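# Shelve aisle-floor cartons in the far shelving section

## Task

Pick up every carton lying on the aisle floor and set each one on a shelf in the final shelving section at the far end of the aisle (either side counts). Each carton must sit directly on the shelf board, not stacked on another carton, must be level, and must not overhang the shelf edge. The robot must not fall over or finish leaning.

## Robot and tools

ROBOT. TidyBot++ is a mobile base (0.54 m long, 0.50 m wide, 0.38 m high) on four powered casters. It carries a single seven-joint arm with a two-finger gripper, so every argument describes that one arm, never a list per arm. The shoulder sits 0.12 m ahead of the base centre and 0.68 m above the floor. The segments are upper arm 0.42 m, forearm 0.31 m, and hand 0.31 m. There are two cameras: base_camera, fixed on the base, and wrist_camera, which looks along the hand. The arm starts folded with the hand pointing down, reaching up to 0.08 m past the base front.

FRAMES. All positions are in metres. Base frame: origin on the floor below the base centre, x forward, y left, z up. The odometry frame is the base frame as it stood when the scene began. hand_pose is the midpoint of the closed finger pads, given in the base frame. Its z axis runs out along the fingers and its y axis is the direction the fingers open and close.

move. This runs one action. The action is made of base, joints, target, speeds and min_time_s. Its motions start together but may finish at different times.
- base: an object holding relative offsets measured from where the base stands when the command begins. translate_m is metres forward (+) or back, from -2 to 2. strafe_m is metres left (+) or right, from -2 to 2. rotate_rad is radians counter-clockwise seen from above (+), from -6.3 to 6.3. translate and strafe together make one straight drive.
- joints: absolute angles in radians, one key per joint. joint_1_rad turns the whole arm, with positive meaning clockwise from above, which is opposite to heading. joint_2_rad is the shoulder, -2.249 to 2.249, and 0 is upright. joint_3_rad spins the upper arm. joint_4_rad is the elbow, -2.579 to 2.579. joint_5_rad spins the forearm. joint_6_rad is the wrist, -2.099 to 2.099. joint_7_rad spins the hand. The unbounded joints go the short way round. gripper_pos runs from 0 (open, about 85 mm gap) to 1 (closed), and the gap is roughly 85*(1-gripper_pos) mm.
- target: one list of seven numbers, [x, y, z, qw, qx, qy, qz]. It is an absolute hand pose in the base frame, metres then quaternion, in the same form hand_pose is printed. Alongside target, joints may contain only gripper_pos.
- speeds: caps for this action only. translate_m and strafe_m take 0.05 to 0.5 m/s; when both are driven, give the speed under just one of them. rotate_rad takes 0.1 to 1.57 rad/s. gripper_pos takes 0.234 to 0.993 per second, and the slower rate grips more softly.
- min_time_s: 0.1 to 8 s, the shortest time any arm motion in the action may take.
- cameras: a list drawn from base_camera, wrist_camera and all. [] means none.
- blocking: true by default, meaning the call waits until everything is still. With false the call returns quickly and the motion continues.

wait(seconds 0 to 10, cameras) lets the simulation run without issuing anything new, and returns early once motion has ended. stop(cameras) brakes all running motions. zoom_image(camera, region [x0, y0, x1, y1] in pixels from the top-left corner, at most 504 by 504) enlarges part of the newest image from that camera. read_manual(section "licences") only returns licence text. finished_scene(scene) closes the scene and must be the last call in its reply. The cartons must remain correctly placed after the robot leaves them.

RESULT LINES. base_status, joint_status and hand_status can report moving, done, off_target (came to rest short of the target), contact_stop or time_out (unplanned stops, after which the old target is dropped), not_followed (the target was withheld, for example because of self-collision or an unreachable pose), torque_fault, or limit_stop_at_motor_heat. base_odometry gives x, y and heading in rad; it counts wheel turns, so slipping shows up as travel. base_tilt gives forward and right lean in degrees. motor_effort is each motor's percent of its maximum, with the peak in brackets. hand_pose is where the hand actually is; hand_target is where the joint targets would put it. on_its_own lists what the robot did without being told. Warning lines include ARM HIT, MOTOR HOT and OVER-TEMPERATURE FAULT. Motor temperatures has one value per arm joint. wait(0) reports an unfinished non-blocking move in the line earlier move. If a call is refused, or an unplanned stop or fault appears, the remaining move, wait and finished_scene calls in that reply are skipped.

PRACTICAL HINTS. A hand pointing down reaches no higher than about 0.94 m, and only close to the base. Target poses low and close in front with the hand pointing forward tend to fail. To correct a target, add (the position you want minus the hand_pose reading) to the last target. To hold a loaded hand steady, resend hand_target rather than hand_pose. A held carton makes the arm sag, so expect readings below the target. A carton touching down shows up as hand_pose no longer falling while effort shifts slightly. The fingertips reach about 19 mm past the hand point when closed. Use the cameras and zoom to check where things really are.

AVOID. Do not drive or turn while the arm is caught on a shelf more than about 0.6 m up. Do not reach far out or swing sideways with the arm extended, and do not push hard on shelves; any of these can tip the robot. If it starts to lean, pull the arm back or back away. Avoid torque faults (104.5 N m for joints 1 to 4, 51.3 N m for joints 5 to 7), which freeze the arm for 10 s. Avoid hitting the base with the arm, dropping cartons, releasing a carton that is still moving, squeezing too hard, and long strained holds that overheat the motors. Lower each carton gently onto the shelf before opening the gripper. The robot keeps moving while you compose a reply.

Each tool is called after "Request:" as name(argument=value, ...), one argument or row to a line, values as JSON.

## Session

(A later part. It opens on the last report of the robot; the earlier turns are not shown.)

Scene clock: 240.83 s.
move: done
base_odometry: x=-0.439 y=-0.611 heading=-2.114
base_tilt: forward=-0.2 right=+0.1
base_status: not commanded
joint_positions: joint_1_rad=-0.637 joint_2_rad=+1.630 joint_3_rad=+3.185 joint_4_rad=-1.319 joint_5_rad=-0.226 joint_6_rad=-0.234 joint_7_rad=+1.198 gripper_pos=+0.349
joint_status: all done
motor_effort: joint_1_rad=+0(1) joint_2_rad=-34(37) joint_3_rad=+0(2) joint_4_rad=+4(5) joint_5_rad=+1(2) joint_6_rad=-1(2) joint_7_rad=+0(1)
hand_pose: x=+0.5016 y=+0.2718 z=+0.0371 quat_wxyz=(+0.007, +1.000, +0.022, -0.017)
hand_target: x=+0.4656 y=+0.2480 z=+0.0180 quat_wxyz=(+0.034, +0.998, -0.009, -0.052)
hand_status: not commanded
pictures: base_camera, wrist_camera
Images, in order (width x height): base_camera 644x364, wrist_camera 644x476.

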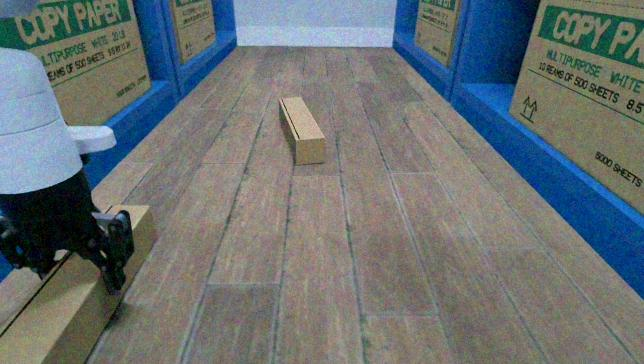

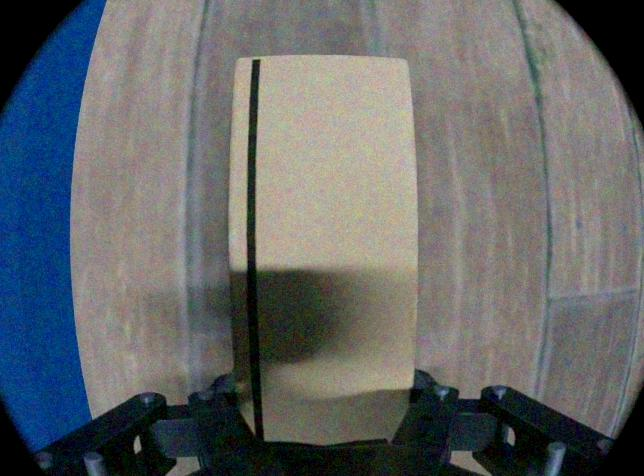

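Request:
move(
  joints={"joint_2_rad": 1.685, "joint_4_rad": -1.32, "joint_6_rad": -0.24},
  min_time_s=1,
)

Request:
move(
  joints={"gripper_pos": 0.25},
  speeds={"gripper_pos": 0.234},
  cameras=["all"],
)

Scene clock: 245.97 s.
move: done
base_odometry: x=-0.439 y=-0.611 heading=-2.114
base_tilt: forward=-0.2 right=+0.1
base_status: not commanded
joint_positions: joint_1_rad=-0.637 joint_2_rad=+1.631 joint_3_rad=+3.185 joint_4_rad=-1.319 joint_5_rad=-0.226 joint_6_rad=-0.234 joint_7_rad=+1.198 gripper_pos=+0.349
joint_status: all done
motor_effort: joint_1_rad=+0(1) joint_2_rad=-34(35) joint_3_rad=+0(2) joint_4_rad=+3(4) joint_5_rad=+1(2) joint_6_rad=-1(2) joint_7_rad=+0(1)
hand_pose: x=+0.5010 y=+0.2713 z=+0.0365 quat_wxyz=(+0.007, +1.000, +0.022, -0.018)
hand_target: x=+0.4718 y=+0.2487 z=+0.0123 quat_wxyz=(+0.029, +0.999, -0.009, -0.038)
hand_status: not commanded
pictures: none

Scene clock: 246.97 s.
move: done
base_odometry: x=-0.439 y=-0.611 heading=-2.114
base_tilt: forward=-0.1 right=+0.0
base_status: not commanded
joint_positions: joint_1_rad=-0.637 joint_2_rad=+1.647 joint_3_rad=+3.185 joint_4_rad=-1.319 joint_5_rad=-0.227 joint_6_rad=-0.234 joint_7_rad=+1.197 gripper_pos=+0.251
joint_status: all done
motor_effort: joint_1_rad=+0(1) joint_2_rad=-35(36) joint_3_rad=+0(2) joint_4_rad=+4(4) joint_5_rad=+1(2) joint_6_rad=+1(2) joint_7_rad=+0(1)
hand_pose: x=+0.4926 y=+0.2652 z=+0.0291 quat_wxyz=(+0.012, +0.999, +0.021, -0.024)
hand_target: x=+0.4718 y=+0.2487 z=+0.0123 quat_wxyz=(+0.029, +0.999, -0.009, -0.038)
hand_status: not commanded
pictures: base_camera, wrist_camera
Images, in order (width x height): base_camera 644x364, wrist_camera 644x476.

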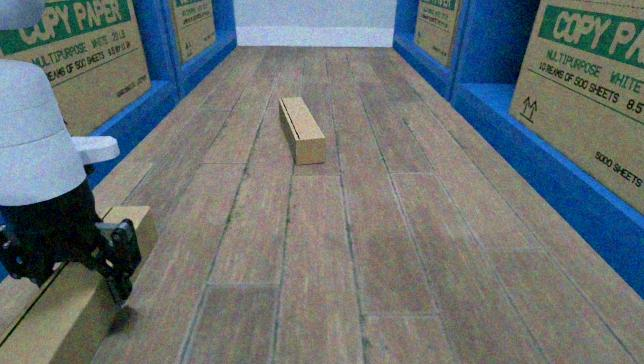

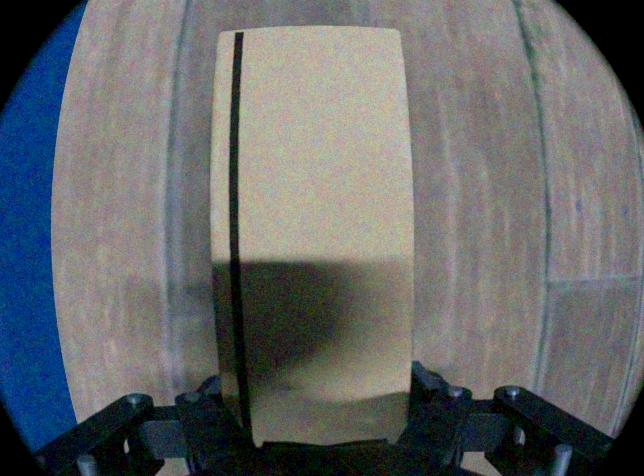

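Request:
move(
  joints={"gripper_pos": 0.0},
)

Request:
move(
  target=[0.5, 0.262, 0.12, 0.0, 0.9998, 0.02, 0.0],
  min_time_s=2,
  cameras=["all"],
)

Scene clock: 256.77 s.
move: done
base_odometry: x=-0.439 y=-0.611 heading=-2.114
base_tilt: forward=-0.1 right=+0.1
base_status: not commanded
joint_positions: joint_1_rad=-0.637 joint_2_rad=+1.647 joint_3_rad=+3.185 joint_4_rad=-1.319 joint_5_rad=-0.227 joint_6_rad=-0.234 joint_7_rad=+1.197 gripper_pos=+0.000
joint_status: all done
motor_effort: joint_1_rad=+0(1) joint_2_rad=-36(36) joint_3_rad=+1(2) joint_4_rad=+4(4) joint_5_rad=+1(2) joint_6_rad=+0(1) joint_7_rad=-1(1)
hand_pose: x=+0.4926 y=+0.2652 z=+0.0291 quat_wxyz=(+0.012, +0.999, +0.021, -0.024)
hand_target: x=+0.4718 y=+0.2487 z=+0.0123 quat_wxyz=(+0.029, +0.999, -0.009, -0.038)
hand_status: not commanded
pictures: none

Scene clock: 259.10 s.
move: done
base_odometry: x=-0.439 y=-0.611 heading=-2.114
base_tilt: forward=-0.1 right=+0.1
base_status: not commanded
joint_positions: joint_1_rad=-0.637 joint_2_rad=+1.479 joint_3_rad=+3.185 joint_4_rad=-1.558 joint_5_rad=-0.227 joint_6_rad=-0.196 joint_7_rad=+1.206 gripper_pos=+0.000
joint_status: not commanded
motor_effort: joint_1_rad=+0(1) joint_2_rad=-35(35) joint_3_rad=+1(2) joint_4_rad=+3(4) joint_5_rad=+1(2) joint_6_rad=-1(2) joint_7_rad=+0(1)
hand_pose: x=+0.4675 y=+0.2432 z=+0.0972 quat_wxyz=(+0.025, +0.999, +0.021, -0.036)
hand_target: x=+0.5000 y=+0.2620 z=+0.1200 quat_wxyz=(+0.000, +1.000, +0.020, +0.000)
hand_status: done (0.044 m and 5.0 deg from the pose sent, 0.091 m and 3.1 deg at the start)
pictures: base_camera, wrist_camera
Images, in order (width x height): base_camera 644x364, wrist_camera 644x476.

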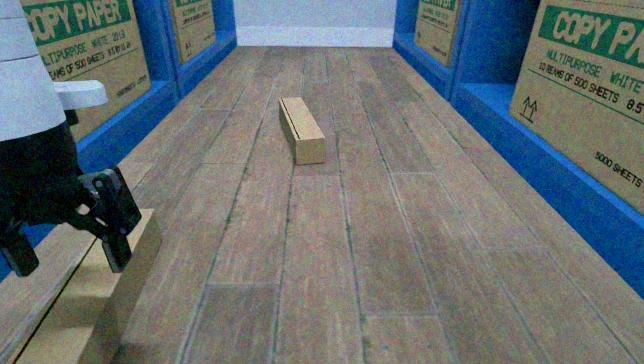

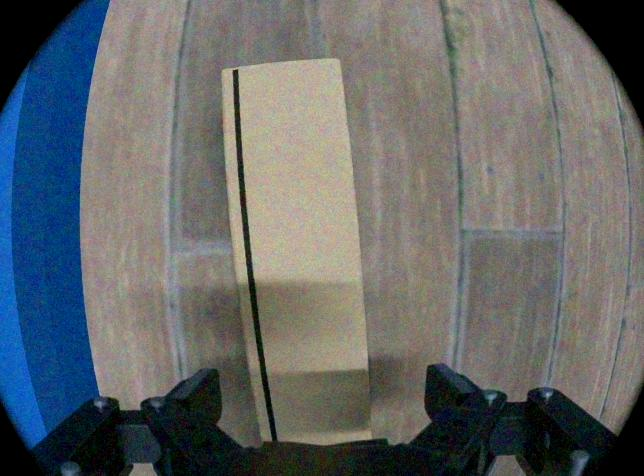

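Request:
move(
  joints={"joint_1_rad": 0.0, "joint_2_rad": -0.372, "joint_3_rad": 3.187, "joint_4_rad": -2.545, "joint_5_rad": 0.049, "joint_6_rad": 0.3, "joint_7_rad": 1.59},
  min_time_s=3,
  cameras=["all"],
)

Request:
move(
  base={"strafe_m": -0.12},
  cameras=["all"],
)

Scene clock: 271.70 s.
move: done
base_odometry: x=-0.439 y=-0.611 heading=-2.114
base_tilt: forward=-0.2 right=+0.1
base_status: not commanded
joint_positions: joint_1_rad=-0.027 joint_2_rad=-0.348 joint_3_rad=+3.185 joint_4_rad=-2.532 joint_5_rad=+0.006 joint_6_rad=+0.240 joint_7_rad=+1.550 gripper_pos=+0.000
joint_status: all done
motor_effort: joint_1_rad=+0(2) joint_2_rad=-5(38) joint_3_rad=+2(2) joint_4_rad=+18(19) joint_5_rad=+1(2) joint_6_rad=+9(10) joint_7_rad=-1(1)
hand_pose: x=+0.5229 y=-0.0051 z=+0.7826 quat_wxyz=(-0.007, +0.826, -0.015, +0.563)
hand_target: x=+0.5226 y=-0.0132 z=+0.8031 quat_wxyz=(+0.020, +0.806, +0.009, +0.592)
hand_status: not commanded
pictures: base_camera, wrist_camera
Images, in order (width x height): base_camera 644x364, wrist_camera 644x476.

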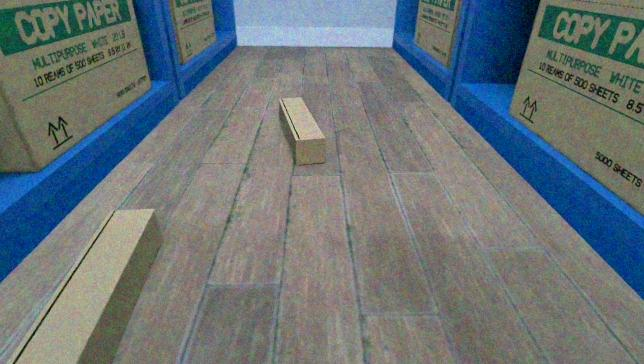

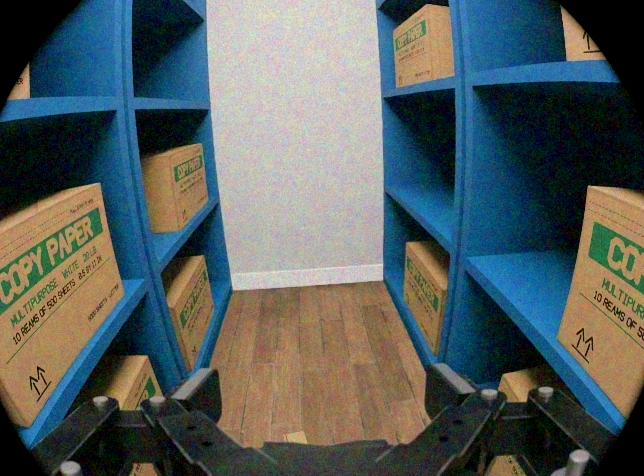

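Scene clock: 273.00 s.
move: done
base_odometry: x=-0.542 y=-0.549 heading=-2.114
base_tilt: forward=-0.2 right=+0.1
base_status: done
joint_positions: joint_1_rad=-0.023 joint_2_rad=-0.348 joint_3_rad=+3.185 joint_4_rad=-2.532 joint_5_rad=+0.009 joint_6_rad=+0.241 joint_7_rad=+1.551 gripper_pos=+0.000
joint_status: not commanded
motor_effort: joint_1_rad=+0(1) joint_2_rad=-5(6) joint_3_rad=+1(2) joint_4_rad=+18(18) joint_5_rad=+1(2) joint_6_rad=+9(10) joint_7_rad=-1(1)
hand_pose: x=+0.5230 y=-0.0066 z=+0.7832 quat_wxyz=(-0.005, +0.826, -0.016, +0.564)
hand_target: x=+0.5226 y=-0.0132 z=+0.8031 quat_wxyz=(+0.020, +0.806, +0.009, +0.592)
hand_status: not commanded
pictures: base_camera, wrist_camera
Images, in order (width x height): base_camera 644x364, wrist_camera 644x476.

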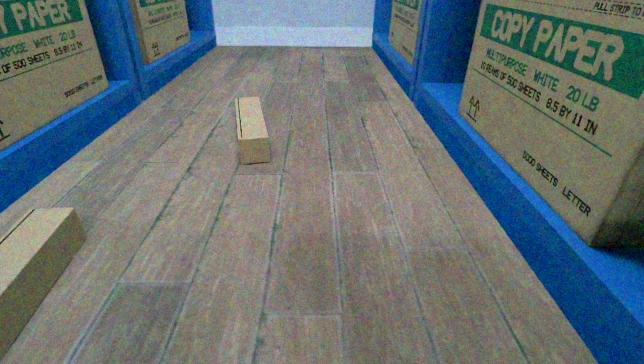

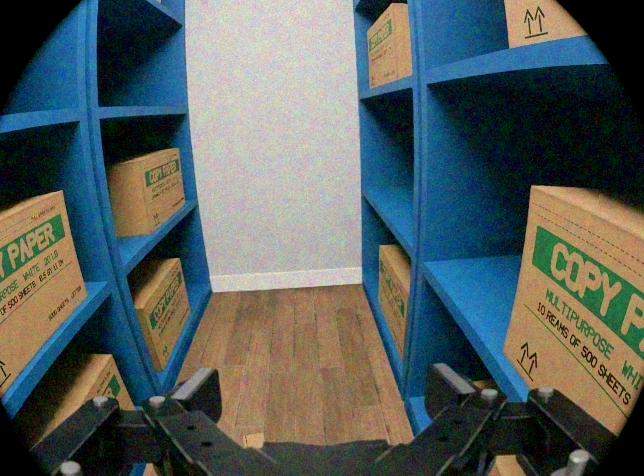

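Request:
move(
  base={"strafe_m": 0.04},
)

Request:
move(
  base={"translate_m": 0.48},
  speeds={"translate_m": 0.3},
  cameras=["all"],
)

Scene clock: 286.20 s.
move: done
base_odometry: x=-0.508 y=-0.570 heading=-2.114
base_tilt: forward=-0.2 right=+0.1
base_status: done
joint_positions: joint_1_rad=-0.023 joint_2_rad=-0.348 joint_3_rad=+3.185 joint_4_rad=-2.532 joint_5_rad=+0.010 joint_6_rad=+0.242 joint_7_rad=+1.551 gripper_pos=+0.000
joint_status: not commanded
motor_effort: joint_1_rad=+0(1) joint_2_rad=-5(7) joint_3_rad=+1(3) joint_4_rad=+18(18) joint_5_rad=+1(2) joint_6_rad=+9(10) joint_7_rad=-1(1)
hand_pose: x=+0.5230 y=-0.0066 z=+0.7832 quat_wxyz=(-0.005, +0.826, -0.015, +0.564)
hand_target: x=+0.5226 y=-0.0132 z=+0.8031 quat_wxyz=(+0.020, +0.806, +0.009, +0.592)
hand_status: not commanded
pictures: none

Scene clock: 288.70 s.
move: done
base_odometry: x=-0.756 y=-0.981 heading=-2.114
base_tilt: forward=-0.2 right=+0.1
base_status: done
joint_positions: joint_1_rad=-0.023 joint_2_rad=-0.355 joint_3_rad=+3.185 joint_4_rad=-2.536 joint_5_rad=+0.010 joint_6_rad=+0.244 joint_7_rad=+1.551 gripper_pos=+0.000
joint_status: not commanded
motor_effort: joint_1_rad=-1(1) joint_2_rad=-5(7) joint_3_rad=+1(2) joint_4_rad=+18(19) joint_5_rad=+1(2) joint_6_rad=+9(11) joint_7_rad=+0(1)
hand_pose: x=+0.5217 y=-0.0066 z=+0.7850 quat_wxyz=(-0.005, +0.824, -0.015, +0.567)
hand_target: x=+0.5226 y=-0.0132 z=+0.8031 quat_wxyz=(+0.020, +0.806, +0.009, +0.592)
hand_status: not commanded
pictures: base_camera, wrist_camera
Images, in order (width x height): base_camera 644x364, wrist_camera 644x476.

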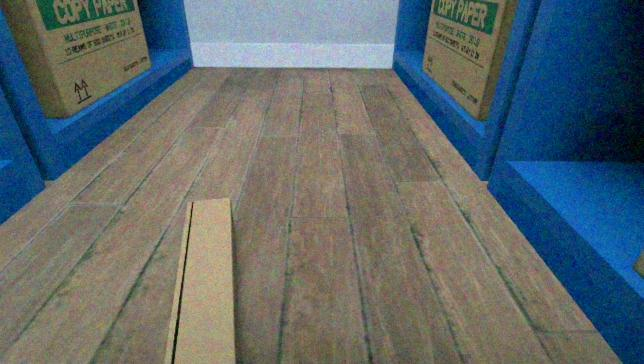

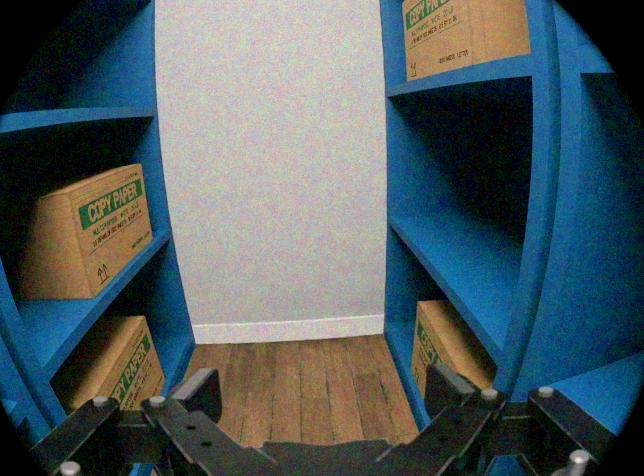

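Request:
move(
  joints={"joint_1_rad": 0.5},
  min_time_s=1.5,
  cameras=["wrist_camera"],
)

Request:
move(
  joints={"joint_1_rad": -0.5},
  min_time_s=2,
  cameras=["wrist_camera"],
)

Scene clock: 371.60 s.
move: done
base_odometry: x=-0.756 y=-0.981 heading=-2.114
base_tilt: forward=-0.2 right=+0.1
base_status: not commanded
joint_positions: joint_1_rad=+0.474 joint_2_rad=-0.355 joint_3_rad=+3.185 joint_4_rad=-2.536 joint_5_rad=+0.010 joint_6_rad=+0.244 joint_7_rad=+1.551 gripper_pos=+0.000
joint_status: all done
motor_effort: joint_1_rad=+0(2) joint_2_rad=-4(6) joint_3_rad=+1(2) joint_4_rad=+18(18) joint_5_rad=+1(2) joint_6_rad=+9(10) joint_7_rad=+0(1)
hand_pose: x=+0.4699 y=-0.1977 z=+0.7850 quat_wxyz=(+0.134, +0.795, -0.217, +0.550)
hand_target: x=+0.4668 y=-0.2051 z=+0.8031 quat_wxyz=(+0.165, +0.783, -0.191, +0.569)
hand_status: not commanded
Images, in order (width x height): wrist_camera 644x476.

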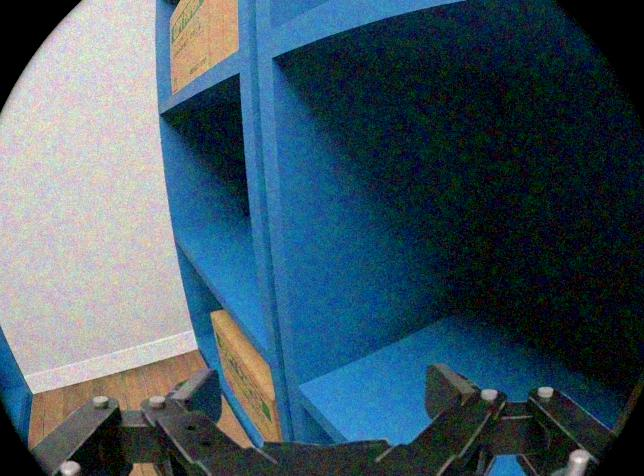

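Scene clock: 373.90 s.
move: done
base_odometry: x=-0.756 y=-0.981 heading=-2.114
base_tilt: forward=-0.2 right=+0.1
base_status: not commanded
joint_positions: joint_1_rad=-0.474 joint_2_rad=-0.355 joint_3_rad=+3.185 joint_4_rad=-2.536 joint_5_rad=+0.010 joint_6_rad=+0.244 joint_7_rad=+1.551 gripper_pos=+0.000
joint_status: all done
motor_effort: joint_1_rad=+0(2) joint_2_rad=-6(7) joint_3_rad=+1(2) joint_4_rad=+18(18) joint_5_rad=+1(2) joint_6_rad=+8(10) joint_7_rad=+0(1)
hand_pose: x=+0.4843 y=+0.1696 z=+0.7850 quat_wxyz=(-0.132, +0.806, +0.170, +0.551)
hand_target: x=+0.4795 y=+0.1819 z=+0.8031 quat_wxyz=(-0.128, +0.778, +0.208, +0.579)
hand_status: not commanded
Images, in order (width x height): wrist_camera 644x476.

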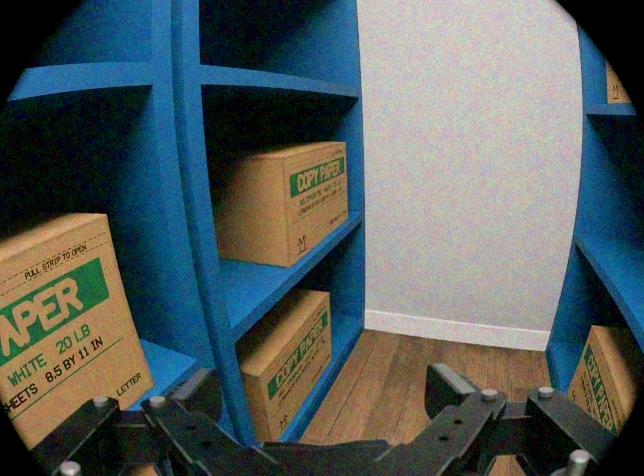

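Request:
move(
  base={"translate_m": -0.22},
  joints={"joint_1_rad": 0.0, "joint_6_rad": -0.5},
  min_time_s=1.5,
  cameras=["all"],
)

Scene clock: 445.87 s.
move: done
base_odometry: x=-0.642 y=-0.793 heading=-2.114
base_tilt: forward=-0.2 right=+0.1
base_status: done
joint_positions: joint_1_rad=-0.026 joint_2_rad=-0.359 joint_3_rad=+3.185 joint_4_rad=-2.539 joint_5_rad=+0.010 joint_6_rad=-0.452 joint_7_rad=+1.551 gripper_pos=+0.000
joint_status: all done
motor_effort: joint_1_rad=+0(2) joint_2_rad=-3(8) joint_3_rad=+2(3) joint_4_rad=+16(18) joint_5_rad=+1(2) joint_6_rad=+5(10) joint_7_rad=+0(1)
hand_pose: x=+0.3813 y=-0.0028 z=+0.6243 quat_wxyz=(-0.005, +0.968, -0.015, +0.252)
hand_target: x=+0.3659 y=-0.0154 z=+0.6181 quat_wxyz=(+0.016, +0.973, +0.005, +0.232)
hand_status: not commanded
pictures: base_camera, wrist_camera
Images, in order (width x height): base_camera 644x364, wrist_camera 644x476.

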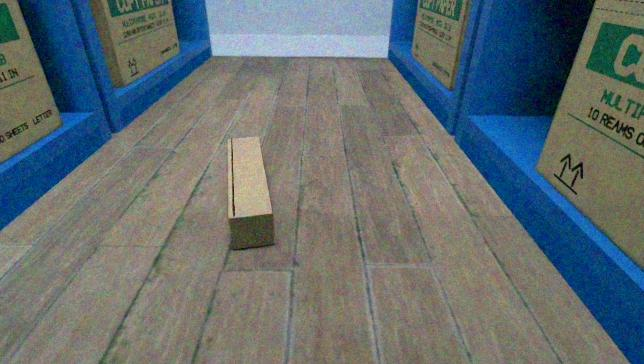

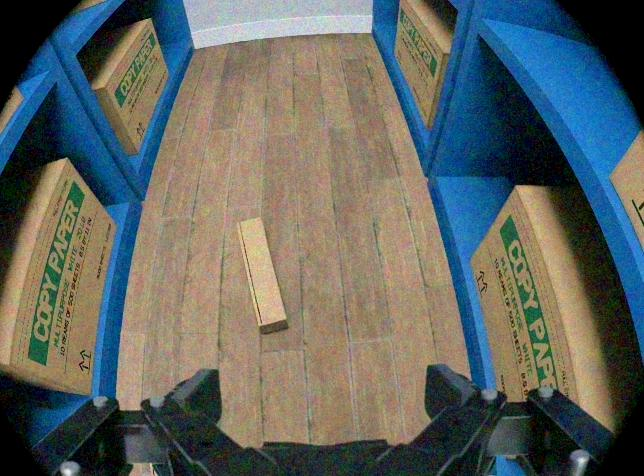

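Request:
move(
  target=[0.58, 0.09, 0.20, -0.0341, 0.935, 0.0938, 0.3403],
  min_time_s=2.5,
  cameras=["all"],
)

Scene clock: 456.53 s.
move: done
base_odometry: x=-0.642 y=-0.793 heading=-2.114
base_tilt: forward=-0.2 right=+0.1
base_status: not commanded
joint_positions: joint_1_rad=-0.137 joint_2_rad=+1.460 joint_3_rad=+3.146 joint_4_rad=-2.159 joint_5_rad=+0.010 joint_6_rad=+1.139 joint_7_rad=+1.567 gripper_pos=+0.000
joint_status: not commanded
motor_effort: joint_1_rad=+0(1) joint_2_rad=-29(31) joint_3_rad=+0(2) joint_4_rad=-2(16) joint_5_rad=+1(2) joint_6_rad=+6(7) joint_7_rad=-1(1)
hand_pose: x=+0.5790 y=+0.0651 z=+0.2033 quat_wxyz=(-0.024, +0.944, +0.067, +0.324)
hand_target: x=+0.5800 y=+0.0900 z=+0.2000 quat_wxyz=(-0.034, +0.935, +0.094, +0.340)
hand_status: done (0.025 m and 3.9 deg from the pose sent, 0.478 m and 16.8 deg at the start)
pictures: base_camera, wrist_camera
Images, in order (width x height): base_camera 644x364, wrist_camera 644x476.

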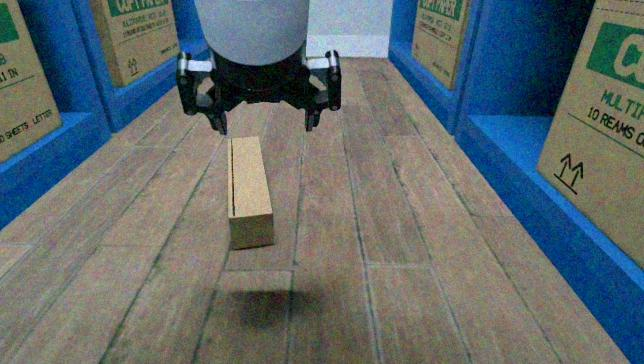

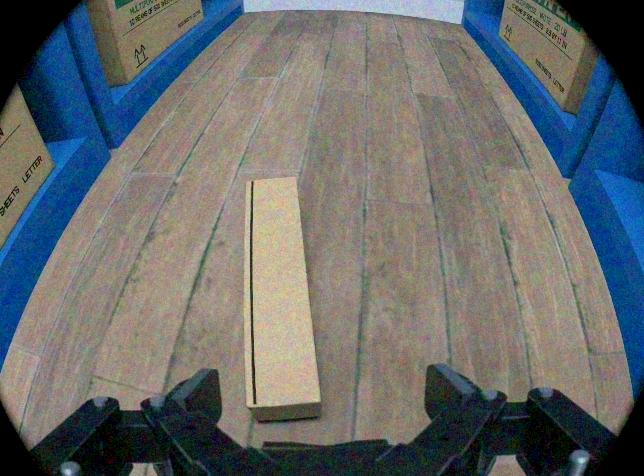

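Request:
move(
  target=[0.64, 0.125, 0.11, -0.0477, 0.9305, 0.1311, 0.3387],
  min_time_s=2,
  cameras=["all"],
)

Scene clock: 472.53 s.
move: done
base_odometry: x=-0.642 y=-0.793 heading=-2.114
base_tilt: forward=-0.2 right=+0.1
base_status: not commanded
joint_positions: joint_1_rad=-0.152 joint_2_rad=+1.605 joint_3_rad=+3.137 joint_4_rad=-1.779 joint_5_rad=+0.013 joint_6_rad=+1.013 joint_7_rad=+1.598 gripper_pos=+0.000
joint_status: not commanded
motor_effort: joint_1_rad=+0(1) joint_2_rad=-32(34) joint_3_rad=+0(1) joint_4_rad=+1(2) joint_5_rad=+1(2) joint_6_rad=+7(8) joint_7_rad=-1(1)
hand_pose: x=+0.6732 y=+0.0921 z=+0.1387 quat_wxyz=(-0.029, +0.923, +0.087, +0.375)
hand_target: x=+0.6400 y=+0.1250 z=+0.1100 quat_wxyz=(-0.048, +0.930, +0.131, +0.339)
hand_status: done (0.055 m and 6.9 deg from the pose sent, 0.127 m and 8.2 deg at the start)
pictures: base_camera, wrist_camera
Images, in order (width x height): base_camera 644x364, wrist_camera 644x476.

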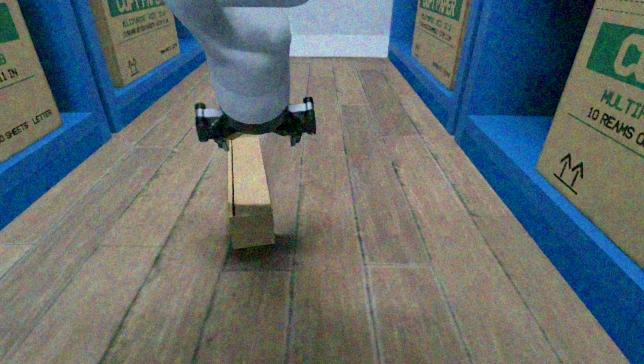

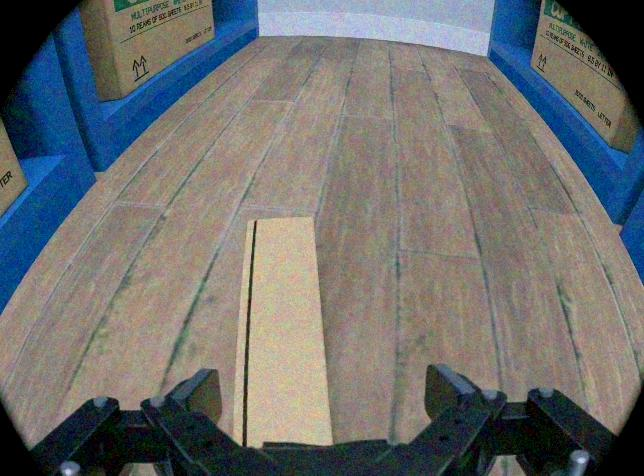

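Request:
move(
  joints={"joint_1_rad": -0.215, "joint_2_rad": 1.75, "joint_3_rad": 3.1416, "joint_4_rad": -1.64, "joint_5_rad": 0.0, "joint_6_rad": 0.92, "joint_7_rad": 1.57},
  min_time_s=2,
  cameras=["all"],
)

Scene clock: 493.00 s.
move: done
base_odometry: x=-0.642 y=-0.793 heading=-2.114
base_tilt: forward=-0.2 right=+0.1
base_status: not commanded
joint_positions: joint_1_rad=-0.188 joint_2_rad=+1.711 joint_3_rad=+3.137 joint_4_rad=-1.654 joint_5_rad=+0.013 joint_6_rad=+0.967 joint_7_rad=+1.598 gripper_pos=+0.000
joint_status: all done
motor_effort: joint_1_rad=+0(1) joint_2_rad=-32(34) joint_3_rad=+0(1) joint_4_rad=+1(3) joint_5_rad=+1(3) joint_6_rad=+7(8) joint_7_rad=+0(2)
hand_pose: x=+0.6651 y=+0.1112 z=+0.0871 quat_wxyz=(-0.035, +0.926, +0.104, +0.361)
hand_target: x=+0.6369 y=+0.1145 z=+0.0584 quat_wxyz=(-0.035, +0.939, +0.101, +0.328)
hand_status: not commanded
pictures: base_camera, wrist_camera
Images, in order (width x height): base_camera 644x364, wrist_camera 644x476.

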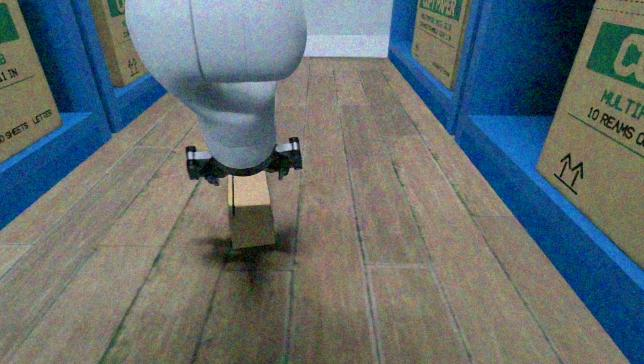

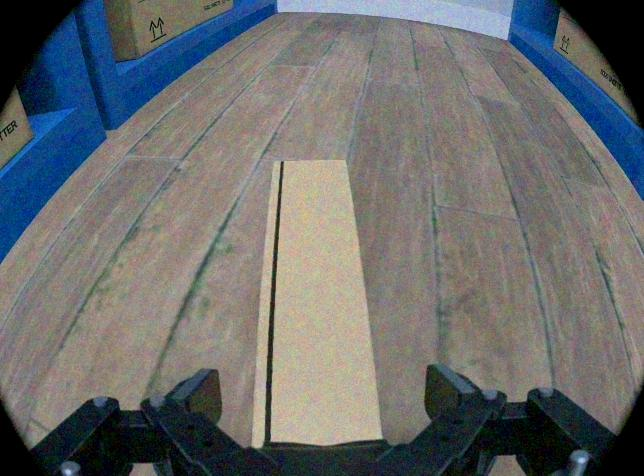

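Request:
move(
  joints={"joint_2_rad": 1.80, "joint_4_rad": -1.54, "joint_6_rad": 0.87},
  min_time_s=1.5,
  cameras=["all"],
)

Scene clock: 507.93 s.
move: done
base_odometry: x=-0.642 y=-0.793 heading=-2.114
base_tilt: forward=-0.2 right=+0.1
base_status: not commanded
joint_positions: joint_1_rad=-0.188 joint_2_rad=+1.760 joint_3_rad=+3.137 joint_4_rad=-1.555 joint_5_rad=+0.013 joint_6_rad=+0.917 joint_7_rad=+1.598 gripper_pos=+0.000
joint_status: all done
motor_effort: joint_1_rad=+0(1) joint_2_rad=-33(34) joint_3_rad=+0(1) joint_4_rad=+2(3) joint_5_rad=+1(2) joint_6_rad=+6(8) joint_7_rad=+0(1)
hand_pose: x=+0.6776 y=+0.1134 z=+0.0641 quat_wxyz=(-0.035, +0.926, +0.105, +0.362)
hand_target: x=+0.6477 y=+0.1168 z=+0.0343 quat_wxyz=(-0.035, +0.939, +0.101, +0.328)
hand_status: not commanded
pictures: base_camera, wrist_camera
Images, in order (width x height): base_camera 644x364, wrist_camera 644x476.

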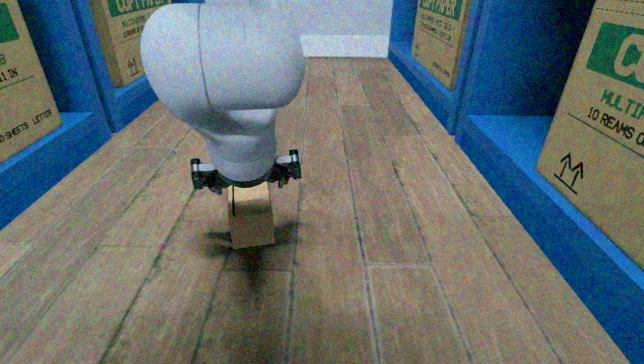

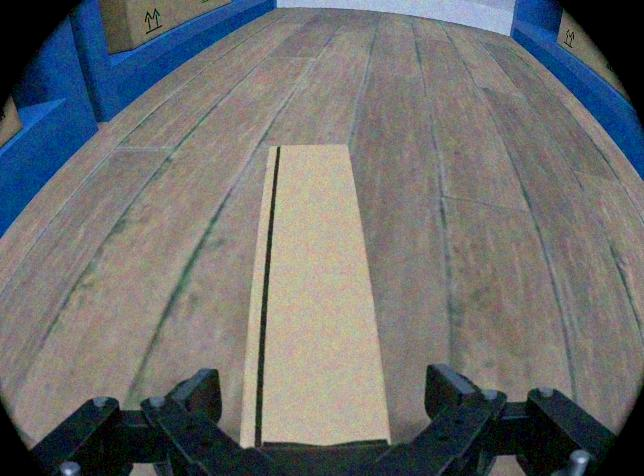

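Request:
move(
  joints={"joint_2_rad": 1.845, "joint_4_rad": -1.465, "joint_6_rad": 0.84},
  min_time_s=1.5,
  cameras=["all"],
)

Scene clock: 514.80 s.
move: done
base_odometry: x=-0.642 y=-0.793 heading=-2.114
base_tilt: forward=-0.2 right=+0.1
base_status: not commanded
joint_positions: joint_1_rad=-0.188 joint_2_rad=+1.805 joint_3_rad=+3.137 joint_4_rad=-1.480 joint_5_rad=+0.013 joint_6_rad=+0.887 joint_7_rad=+1.598 gripper_pos=+0.000
joint_status: all done
motor_effort: joint_1_rad=+0(1) joint_2_rad=-33(35) joint_3_rad=+0(1) joint_4_rad=+3(3) joint_5_rad=+2(2) joint_6_rad=+7(8) joint_7_rad=+0(1)
hand_pose: x=+0.6824 y=+0.1142 z=+0.0439 quat_wxyz=(-0.034, +0.926, +0.105, +0.361)
hand_target: x=+0.6522 y=+0.1178 z=+0.0143 quat_wxyz=(-0.035, +0.939, +0.101, +0.328)
hand_status: not commanded
pictures: base_camera, wrist_camera
Images, in order (width x height): base_camera 644x364, wrist_camera 644x476.

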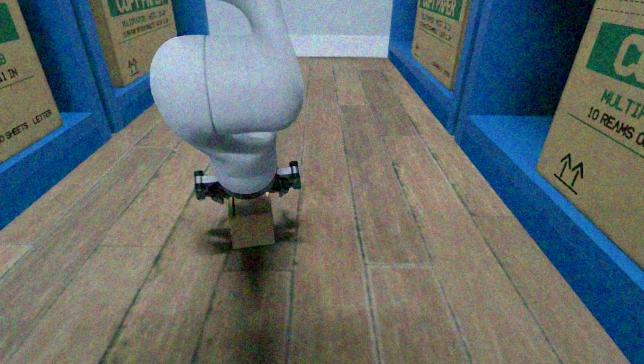

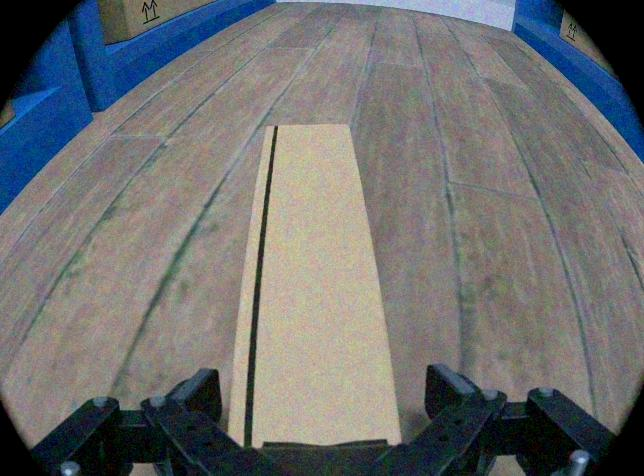

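Request:
move(
  joints={"joint_2_rad": 1.865, "joint_4_rad": -1.45, "joint_6_rad": 0.84},
  min_time_s=1,
)

Request:
move(
  joints={"gripper_pos": 0.32},
  speeds={"gripper_pos": 0.234},
  cameras=["all"],
)

Scene clock: 520.43 s.
move: done
base_odometry: x=-0.642 y=-0.793 heading=-2.114
base_tilt: forward=-0.2 right=+0.1
base_status: not commanded
joint_positions: joint_1_rad=-0.188 joint_2_rad=+1.825 joint_3_rad=+3.137 joint_4_rad=-1.466 joint_5_rad=+0.013 joint_6_rad=+0.886 joint_7_rad=+1.598 gripper_pos=+0.000
joint_status: all done
motor_effort: joint_1_rad=+0(1) joint_2_rad=-33(34) joint_3_rad=+0(1) joint_4_rad=+2(3) joint_5_rad=+1(1) joint_6_rad=+7(8) joint_7_rad=+0(1)
hand_pose: x=+0.6771 y=+0.1131 z=+0.0346 quat_wxyz=(-0.034, +0.927, +0.105, +0.358)
hand_target: x=+0.6472 y=+0.1167 z=+0.0055 quat_wxyz=(-0.035, +0.940, +0.101, +0.325)
hand_status: not commanded
pictures: none

Scene clock: 522.37 s.
move: done
base_odometry: x=-0.642 y=-0.793 heading=-2.114
base_tilt: forward=-0.2 right=+0.1
base_status: not commanded
joint_positions: joint_1_rad=-0.189 joint_2_rad=+1.825 joint_3_rad=+3.137 joint_4_rad=-1.465 joint_5_rad=+0.013 joint_6_rad=+0.886 joint_7_rad=+1.598 gripper_pos=+0.316
joint_status: all done
motor_effort: joint_1_rad=+0(1) joint_2_rad=-31(34) joint_3_rad=+0(1) joint_4_rad=+3(3) joint_5_rad=+1(2) joint_6_rad=+6(8) joint_7_rad=+0(1)
hand_pose: x=+0.6775 y=+0.1139 z=+0.0347 quat_wxyz=(-0.034, +0.927, +0.105, +0.359)
hand_target: x=+0.6472 y=+0.1167 z=+0.0055 quat_wxyz=(-0.035, +0.940, +0.101, +0.325)
hand_status: not commanded
pictures: base_camera, wrist_camera
Images, in order (width x height): base_camera 644x364, wrist_camera 644x476.

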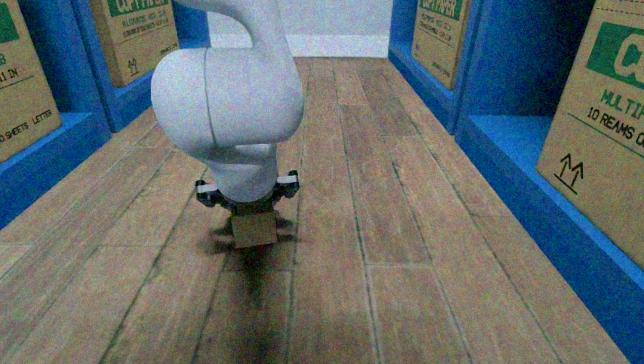

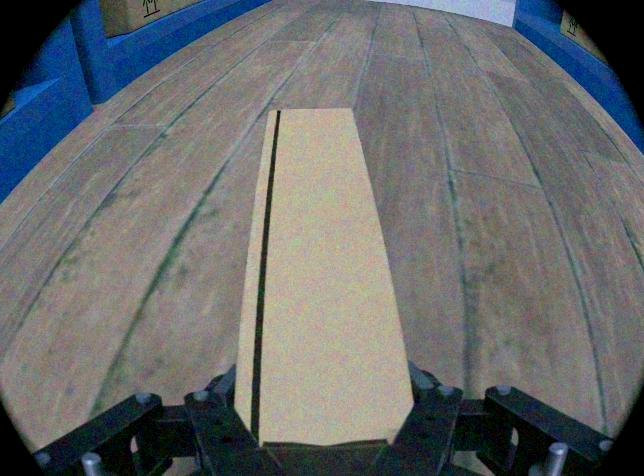

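Request:
move(
  joints={"gripper_pos": 0.34},
  speeds={"gripper_pos": 0.234},
)

Request:
move(
  joints={"gripper_pos": 0.355},
  speeds={"gripper_pos": 0.234},
  cameras=["wrist_camera"],
)

Scene clock: 528.27 s.
move: done
base_odometry: x=-0.642 y=-0.793 heading=-2.114
base_tilt: forward=-0.2 right=+0.1
base_status: not commanded
joint_positions: joint_1_rad=-0.190 joint_2_rad=+1.825 joint_3_rad=+3.137 joint_4_rad=-1.465 joint_5_rad=+0.013 joint_6_rad=+0.886 joint_7_rad=+1.598 gripper_pos=+0.337
joint_status: all done
motor_effort: joint_1_rad=+0(1) joint_2_rad=-26(31) joint_3_rad=+1(1) joint_4_rad=+3(3) joint_5_rad=+0(1) joint_6_rad=+1(5) joint_7_rad=+0(1)
hand_pose: x=+0.6775 y=+0.1141 z=+0.0347 quat_wxyz=(-0.034, +0.927, +0.105, +0.359)
hand_target: x=+0.6472 y=+0.1167 z=+0.0055 quat_wxyz=(-0.035, +0.940, +0.101, +0.325)
hand_status: not commanded
pictures: none

Scene clock: 529.33 s.
move: done
base_odometry: x=-0.642 y=-0.793 heading=-2.114
base_tilt: forward=-0.2 right=+0.1
base_status: not commanded
joint_positions: joint_1_rad=-0.190 joint_2_rad=+1.825 joint_3_rad=+3.137 joint_4_rad=-1.465 joint_5_rad=+0.013 joint_6_rad=+0.886 joint_7_rad=+1.598 gripper_pos=+0.353
joint_status: all done
motor_effort: joint_1_rad=-1(1) joint_2_rad=-24(28) joint_3_rad=+1(2) joint_4_rad=+3(3) joint_5_rad=+1(1) joint_6_rad=+1(3) joint_7_rad=+0(1)
hand_pose: x=+0.6775 y=+0.1141 z=+0.0347 quat_wxyz=(-0.034, +0.927, +0.105, +0.359)
hand_target: x=+0.6472 y=+0.1167 z=+0.0055 quat_wxyz=(-0.035, +0.940, +0.101, +0.325)
hand_status: not commanded
Images, in order (width x height): wrist_camera 644x476.

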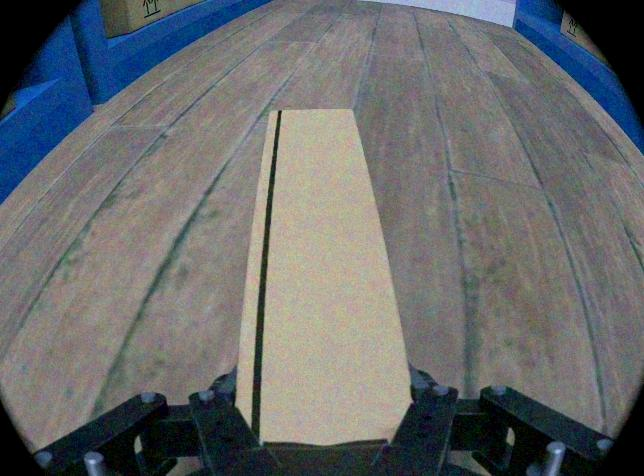

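Request:
move(
  joints={"joint_2_rad": 1.64, "joint_4_rad": -1.555, "joint_6_rad": 0.77},
  min_time_s=2,
  cameras=["all"],
)

Scene clock: 542.37 s.
move: done
base_odometry: x=-0.642 y=-0.793 heading=-2.114
base_tilt: forward=-0.2 right=+0.1
base_status: not commanded
joint_positions: joint_1_rad=-0.190 joint_2_rad=+1.694 joint_3_rad=+3.137 joint_4_rad=-1.544 joint_5_rad=+0.013 joint_6_rad=+0.813 joint_7_rad=+1.598 gripper_pos=+0.353
joint_status: all done
motor_effort: joint_1_rad=+0(1) joint_2_rad=-36(36) joint_3_rad=+1(2) joint_4_rad=+3(5) joint_5_rad=+1(2) joint_6_rad=+7(8) joint_7_rad=+0(1)
hand_pose: x=+0.6990 y=+0.1182 z=+0.0825 quat_wxyz=(-0.033, +0.930, +0.106, +0.349)
hand_target: x=+0.7122 y=+0.1309 z=+0.1041 quat_wxyz=(-0.038, +0.931, +0.100, +0.349)
hand_status: not commanded
pictures: base_camera, wrist_camera
Images, in order (width x height): base_camera 644x364, wrist_camera 644x476.

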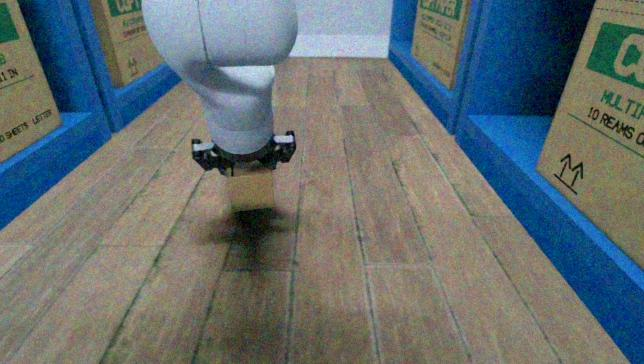

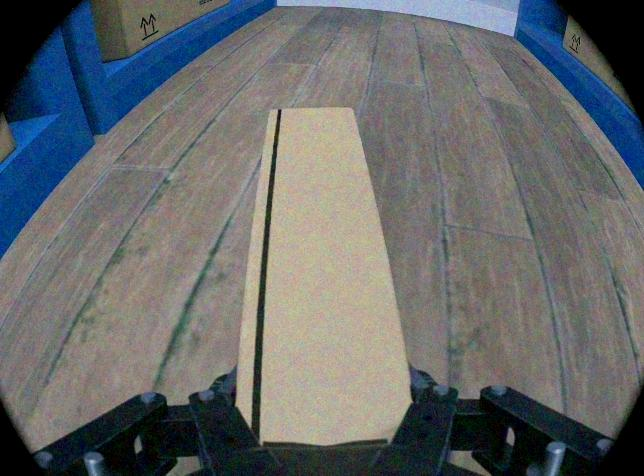

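Request:
move(
  joints={"joint_1_rad": 0.0, "joint_2_rad": -0.11, "joint_4_rad": -2.375, "joint_6_rad": -0.15},
  min_time_s=5,
  cameras=["all"],
)

Scene clock: 550.90 s.
move: done
base_odometry: x=-0.642 y=-0.793 heading=-2.114
base_tilt: forward=-0.2 right=+0.1
base_status: not commanded
joint_positions: joint_1_rad=-0.027 joint_2_rad=-0.078 joint_3_rad=+3.137 joint_4_rad=-2.365 joint_5_rad=+0.013 joint_6_rad=-0.104 joint_7_rad=+1.598 gripper_pos=+0.353
joint_status: all done
motor_effort: joint_1_rad=+0(3) joint_2_rad=-12(39) joint_3_rad=+1(2) joint_4_rad=+16(17) joint_5_rad=+1(2) joint_6_rad=+7(9) joint_7_rad=+0(1)
hand_pose: x=+0.5352 y=+0.0142 z=+0.6670 quat_wxyz=(+0.002, +0.930, +0.033, +0.366)
hand_target: x=+0.5212 y=+0.0014 z=+0.6662 quat_wxyz=(+0.000, +0.935, +0.000, +0.355)
hand_status: not commanded
pictures: base_camera, wrist_camera
Images, in order (width x height): base_camera 644x364, wrist_camera 644x476.

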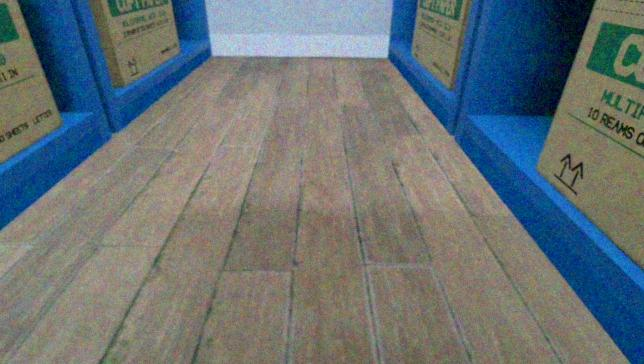

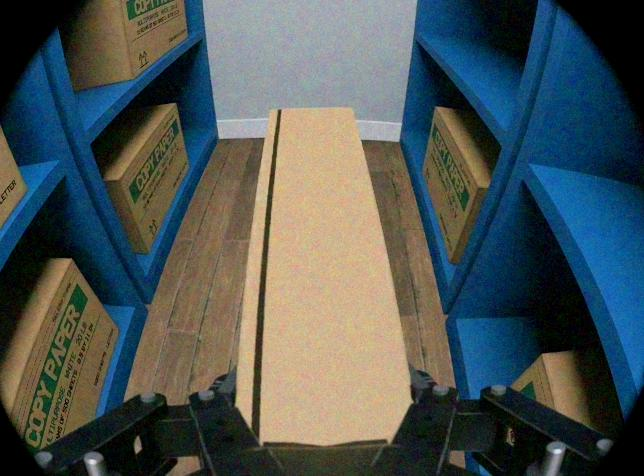

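Request:
move(
  base={"translate_m": 1.2, "strafe_m": 0.14},
  speeds={"translate_m": 0.3},
  cameras=["all"],
)

Scene clock: 575.13 s.
move: done
base_odometry: x=-1.143 y=-1.892 heading=-2.114
base_tilt: forward=-0.2 right=+0.1
base_status: done
joint_positions: joint_1_rad=-0.026 joint_2_rad=-0.085 joint_3_rad=+3.137 joint_4_rad=-2.371 joint_5_rad=+0.013 joint_6_rad=-0.110 joint_7_rad=+1.598 gripper_pos=+0.353
joint_status: not commanded
motor_effort: joint_1_rad=+0(1) joint_2_rad=-12(14) joint_3_rad=+1(2) joint_4_rad=+16(17) joint_5_rad=+1(2) joint_6_rad=+6(8) joint_7_rad=+0(1)
hand_pose: x=+0.5316 y=+0.0134 z=+0.6661 quat_wxyz=(+0.003, +0.931, +0.033, +0.364)
hand_target: x=+0.5212 y=+0.0014 z=+0.6662 quat_wxyz=(+0.000, +0.935, +0.000, +0.355)
hand_status: not commanded
pictures: base_camera, wrist_camera
Images, in order (width x height): base_camera 644x364, wrist_camera 644x476.

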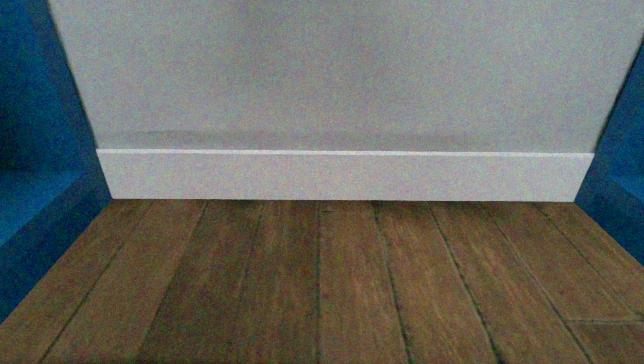

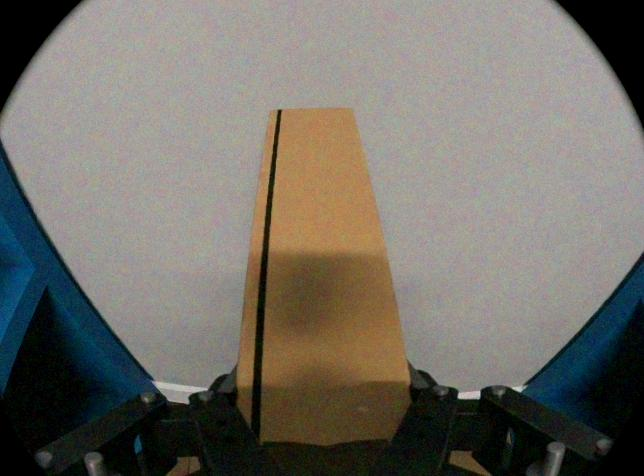

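Request:
move(
  base={"translate_m": -0.08},
)

Request:
move(
  joints={"joint_1_rad": 0.8},
  min_time_s=3,
  cameras=["wrist_camera"],
)

Request:
move(
  joints={"joint_1_rad": 1.57},
  min_time_s=3,
  cameras=["all"],
)

Scene clock: 588.77 s.
move: done
base_odometry: x=-1.101 y=-1.824 heading=-2.114
base_tilt: forward=-0.2 right=+0.1
base_status: done
joint_positions: joint_1_rad=-0.025 joint_2_rad=-0.087 joint_3_rad=+3.137 joint_4_rad=-2.372 joint_5_rad=+0.013 joint_6_rad=-0.112 joint_7_rad=+1.598 gripper_pos=+0.353
joint_status: not commanded
motor_effort: joint_1_rad=+0(1) joint_2_rad=-12(14) joint_3_rad=+1(2) joint_4_rad=+16(17) joint_5_rad=+1(2) joint_6_rad=+6(9) joint_7_rad=-1(1)
hand_pose: x=+0.5308 y=+0.0129 z=+0.6663 quat_wxyz=(+0.003, +0.931, +0.032, +0.364)
hand_target: x=+0.5212 y=+0.0014 z=+0.6662 quat_wxyz=(+0.000, +0.935, +0.000, +0.355)
hand_status: not commanded
pictures: none

Scene clock: 592.07 s.
move: done
base_odometry: x=-1.101 y=-1.824 heading=-2.114
base_tilt: forward=-0.2 right=+0.1
base_status: not commanded
joint_positions: joint_1_rad=+0.776 joint_2_rad=-0.087 joint_3_rad=+3.137 joint_4_rad=-2.372 joint_5_rad=+0.013 joint_6_rad=-0.112 joint_7_rad=+1.598 gripper_pos=+0.353
joint_status: all done
motor_effort: joint_1_rad=+0(2) joint_2_rad=-12(13) joint_3_rad=+1(2) joint_4_rad=+16(16) joint_5_rad=+1(2) joint_6_rad=+7(8) joint_7_rad=-1(1)
hand_pose: x=+0.4149 y=-0.2866 z=+0.6663 quat_wxyz=(+0.145, +0.870, -0.333, +0.334)
hand_target: x=+0.4002 y=-0.2876 z=+0.6662 quat_wxyz=(+0.138, +0.861, -0.364, +0.327)
hand_status: not commanded
Images, in order (width x height): wrist_camera 644x476.

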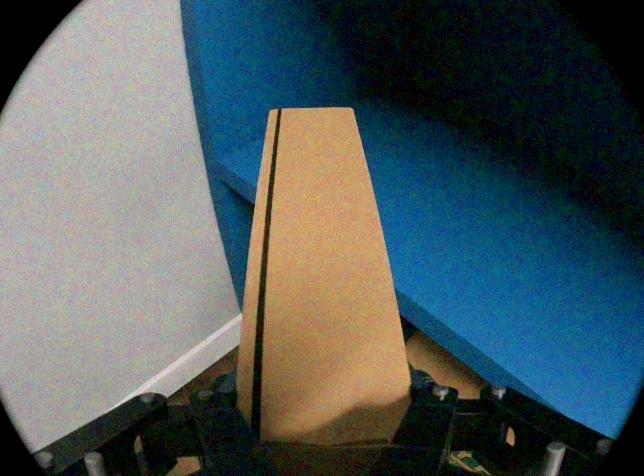

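Scene clock: 595.37 s.
move: done
base_odometry: x=-1.101 y=-1.824 heading=-2.114
base_tilt: forward=-0.2 right=+0.1
base_status: not commanded
joint_positions: joint_1_rad=+1.546 joint_2_rad=-0.087 joint_3_rad=+3.137 joint_4_rad=-2.372 joint_5_rad=+0.013 joint_6_rad=-0.112 joint_7_rad=+1.598 gripper_pos=+0.353
joint_status: all done
motor_effort: joint_1_rad=+0(2) joint_2_rad=-12(14) joint_3_rad=+1(2) joint_4_rad=+16(16) joint_5_rad=+1(2) joint_6_rad=+6(8) joint_7_rad=+0(1)
hand_pose: x=+0.1319 y=-0.4118 z=+0.6663 quat_wxyz=(+0.259, +0.681, -0.635, +0.255)
hand_target: x=+0.1207 y=-0.4022 z=+0.6662 quat_wxyz=(+0.251, +0.661, -0.661, +0.251)
hand_status: not commanded
pictures: base_camera, wrist_camera
Images, in order (width x height): base_camera 644x364, wrist_camera 644x476.

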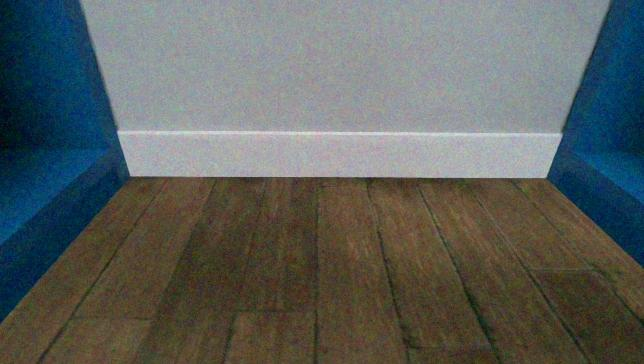

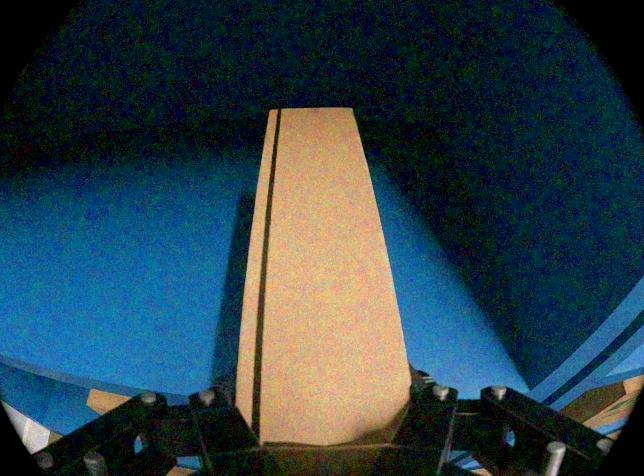

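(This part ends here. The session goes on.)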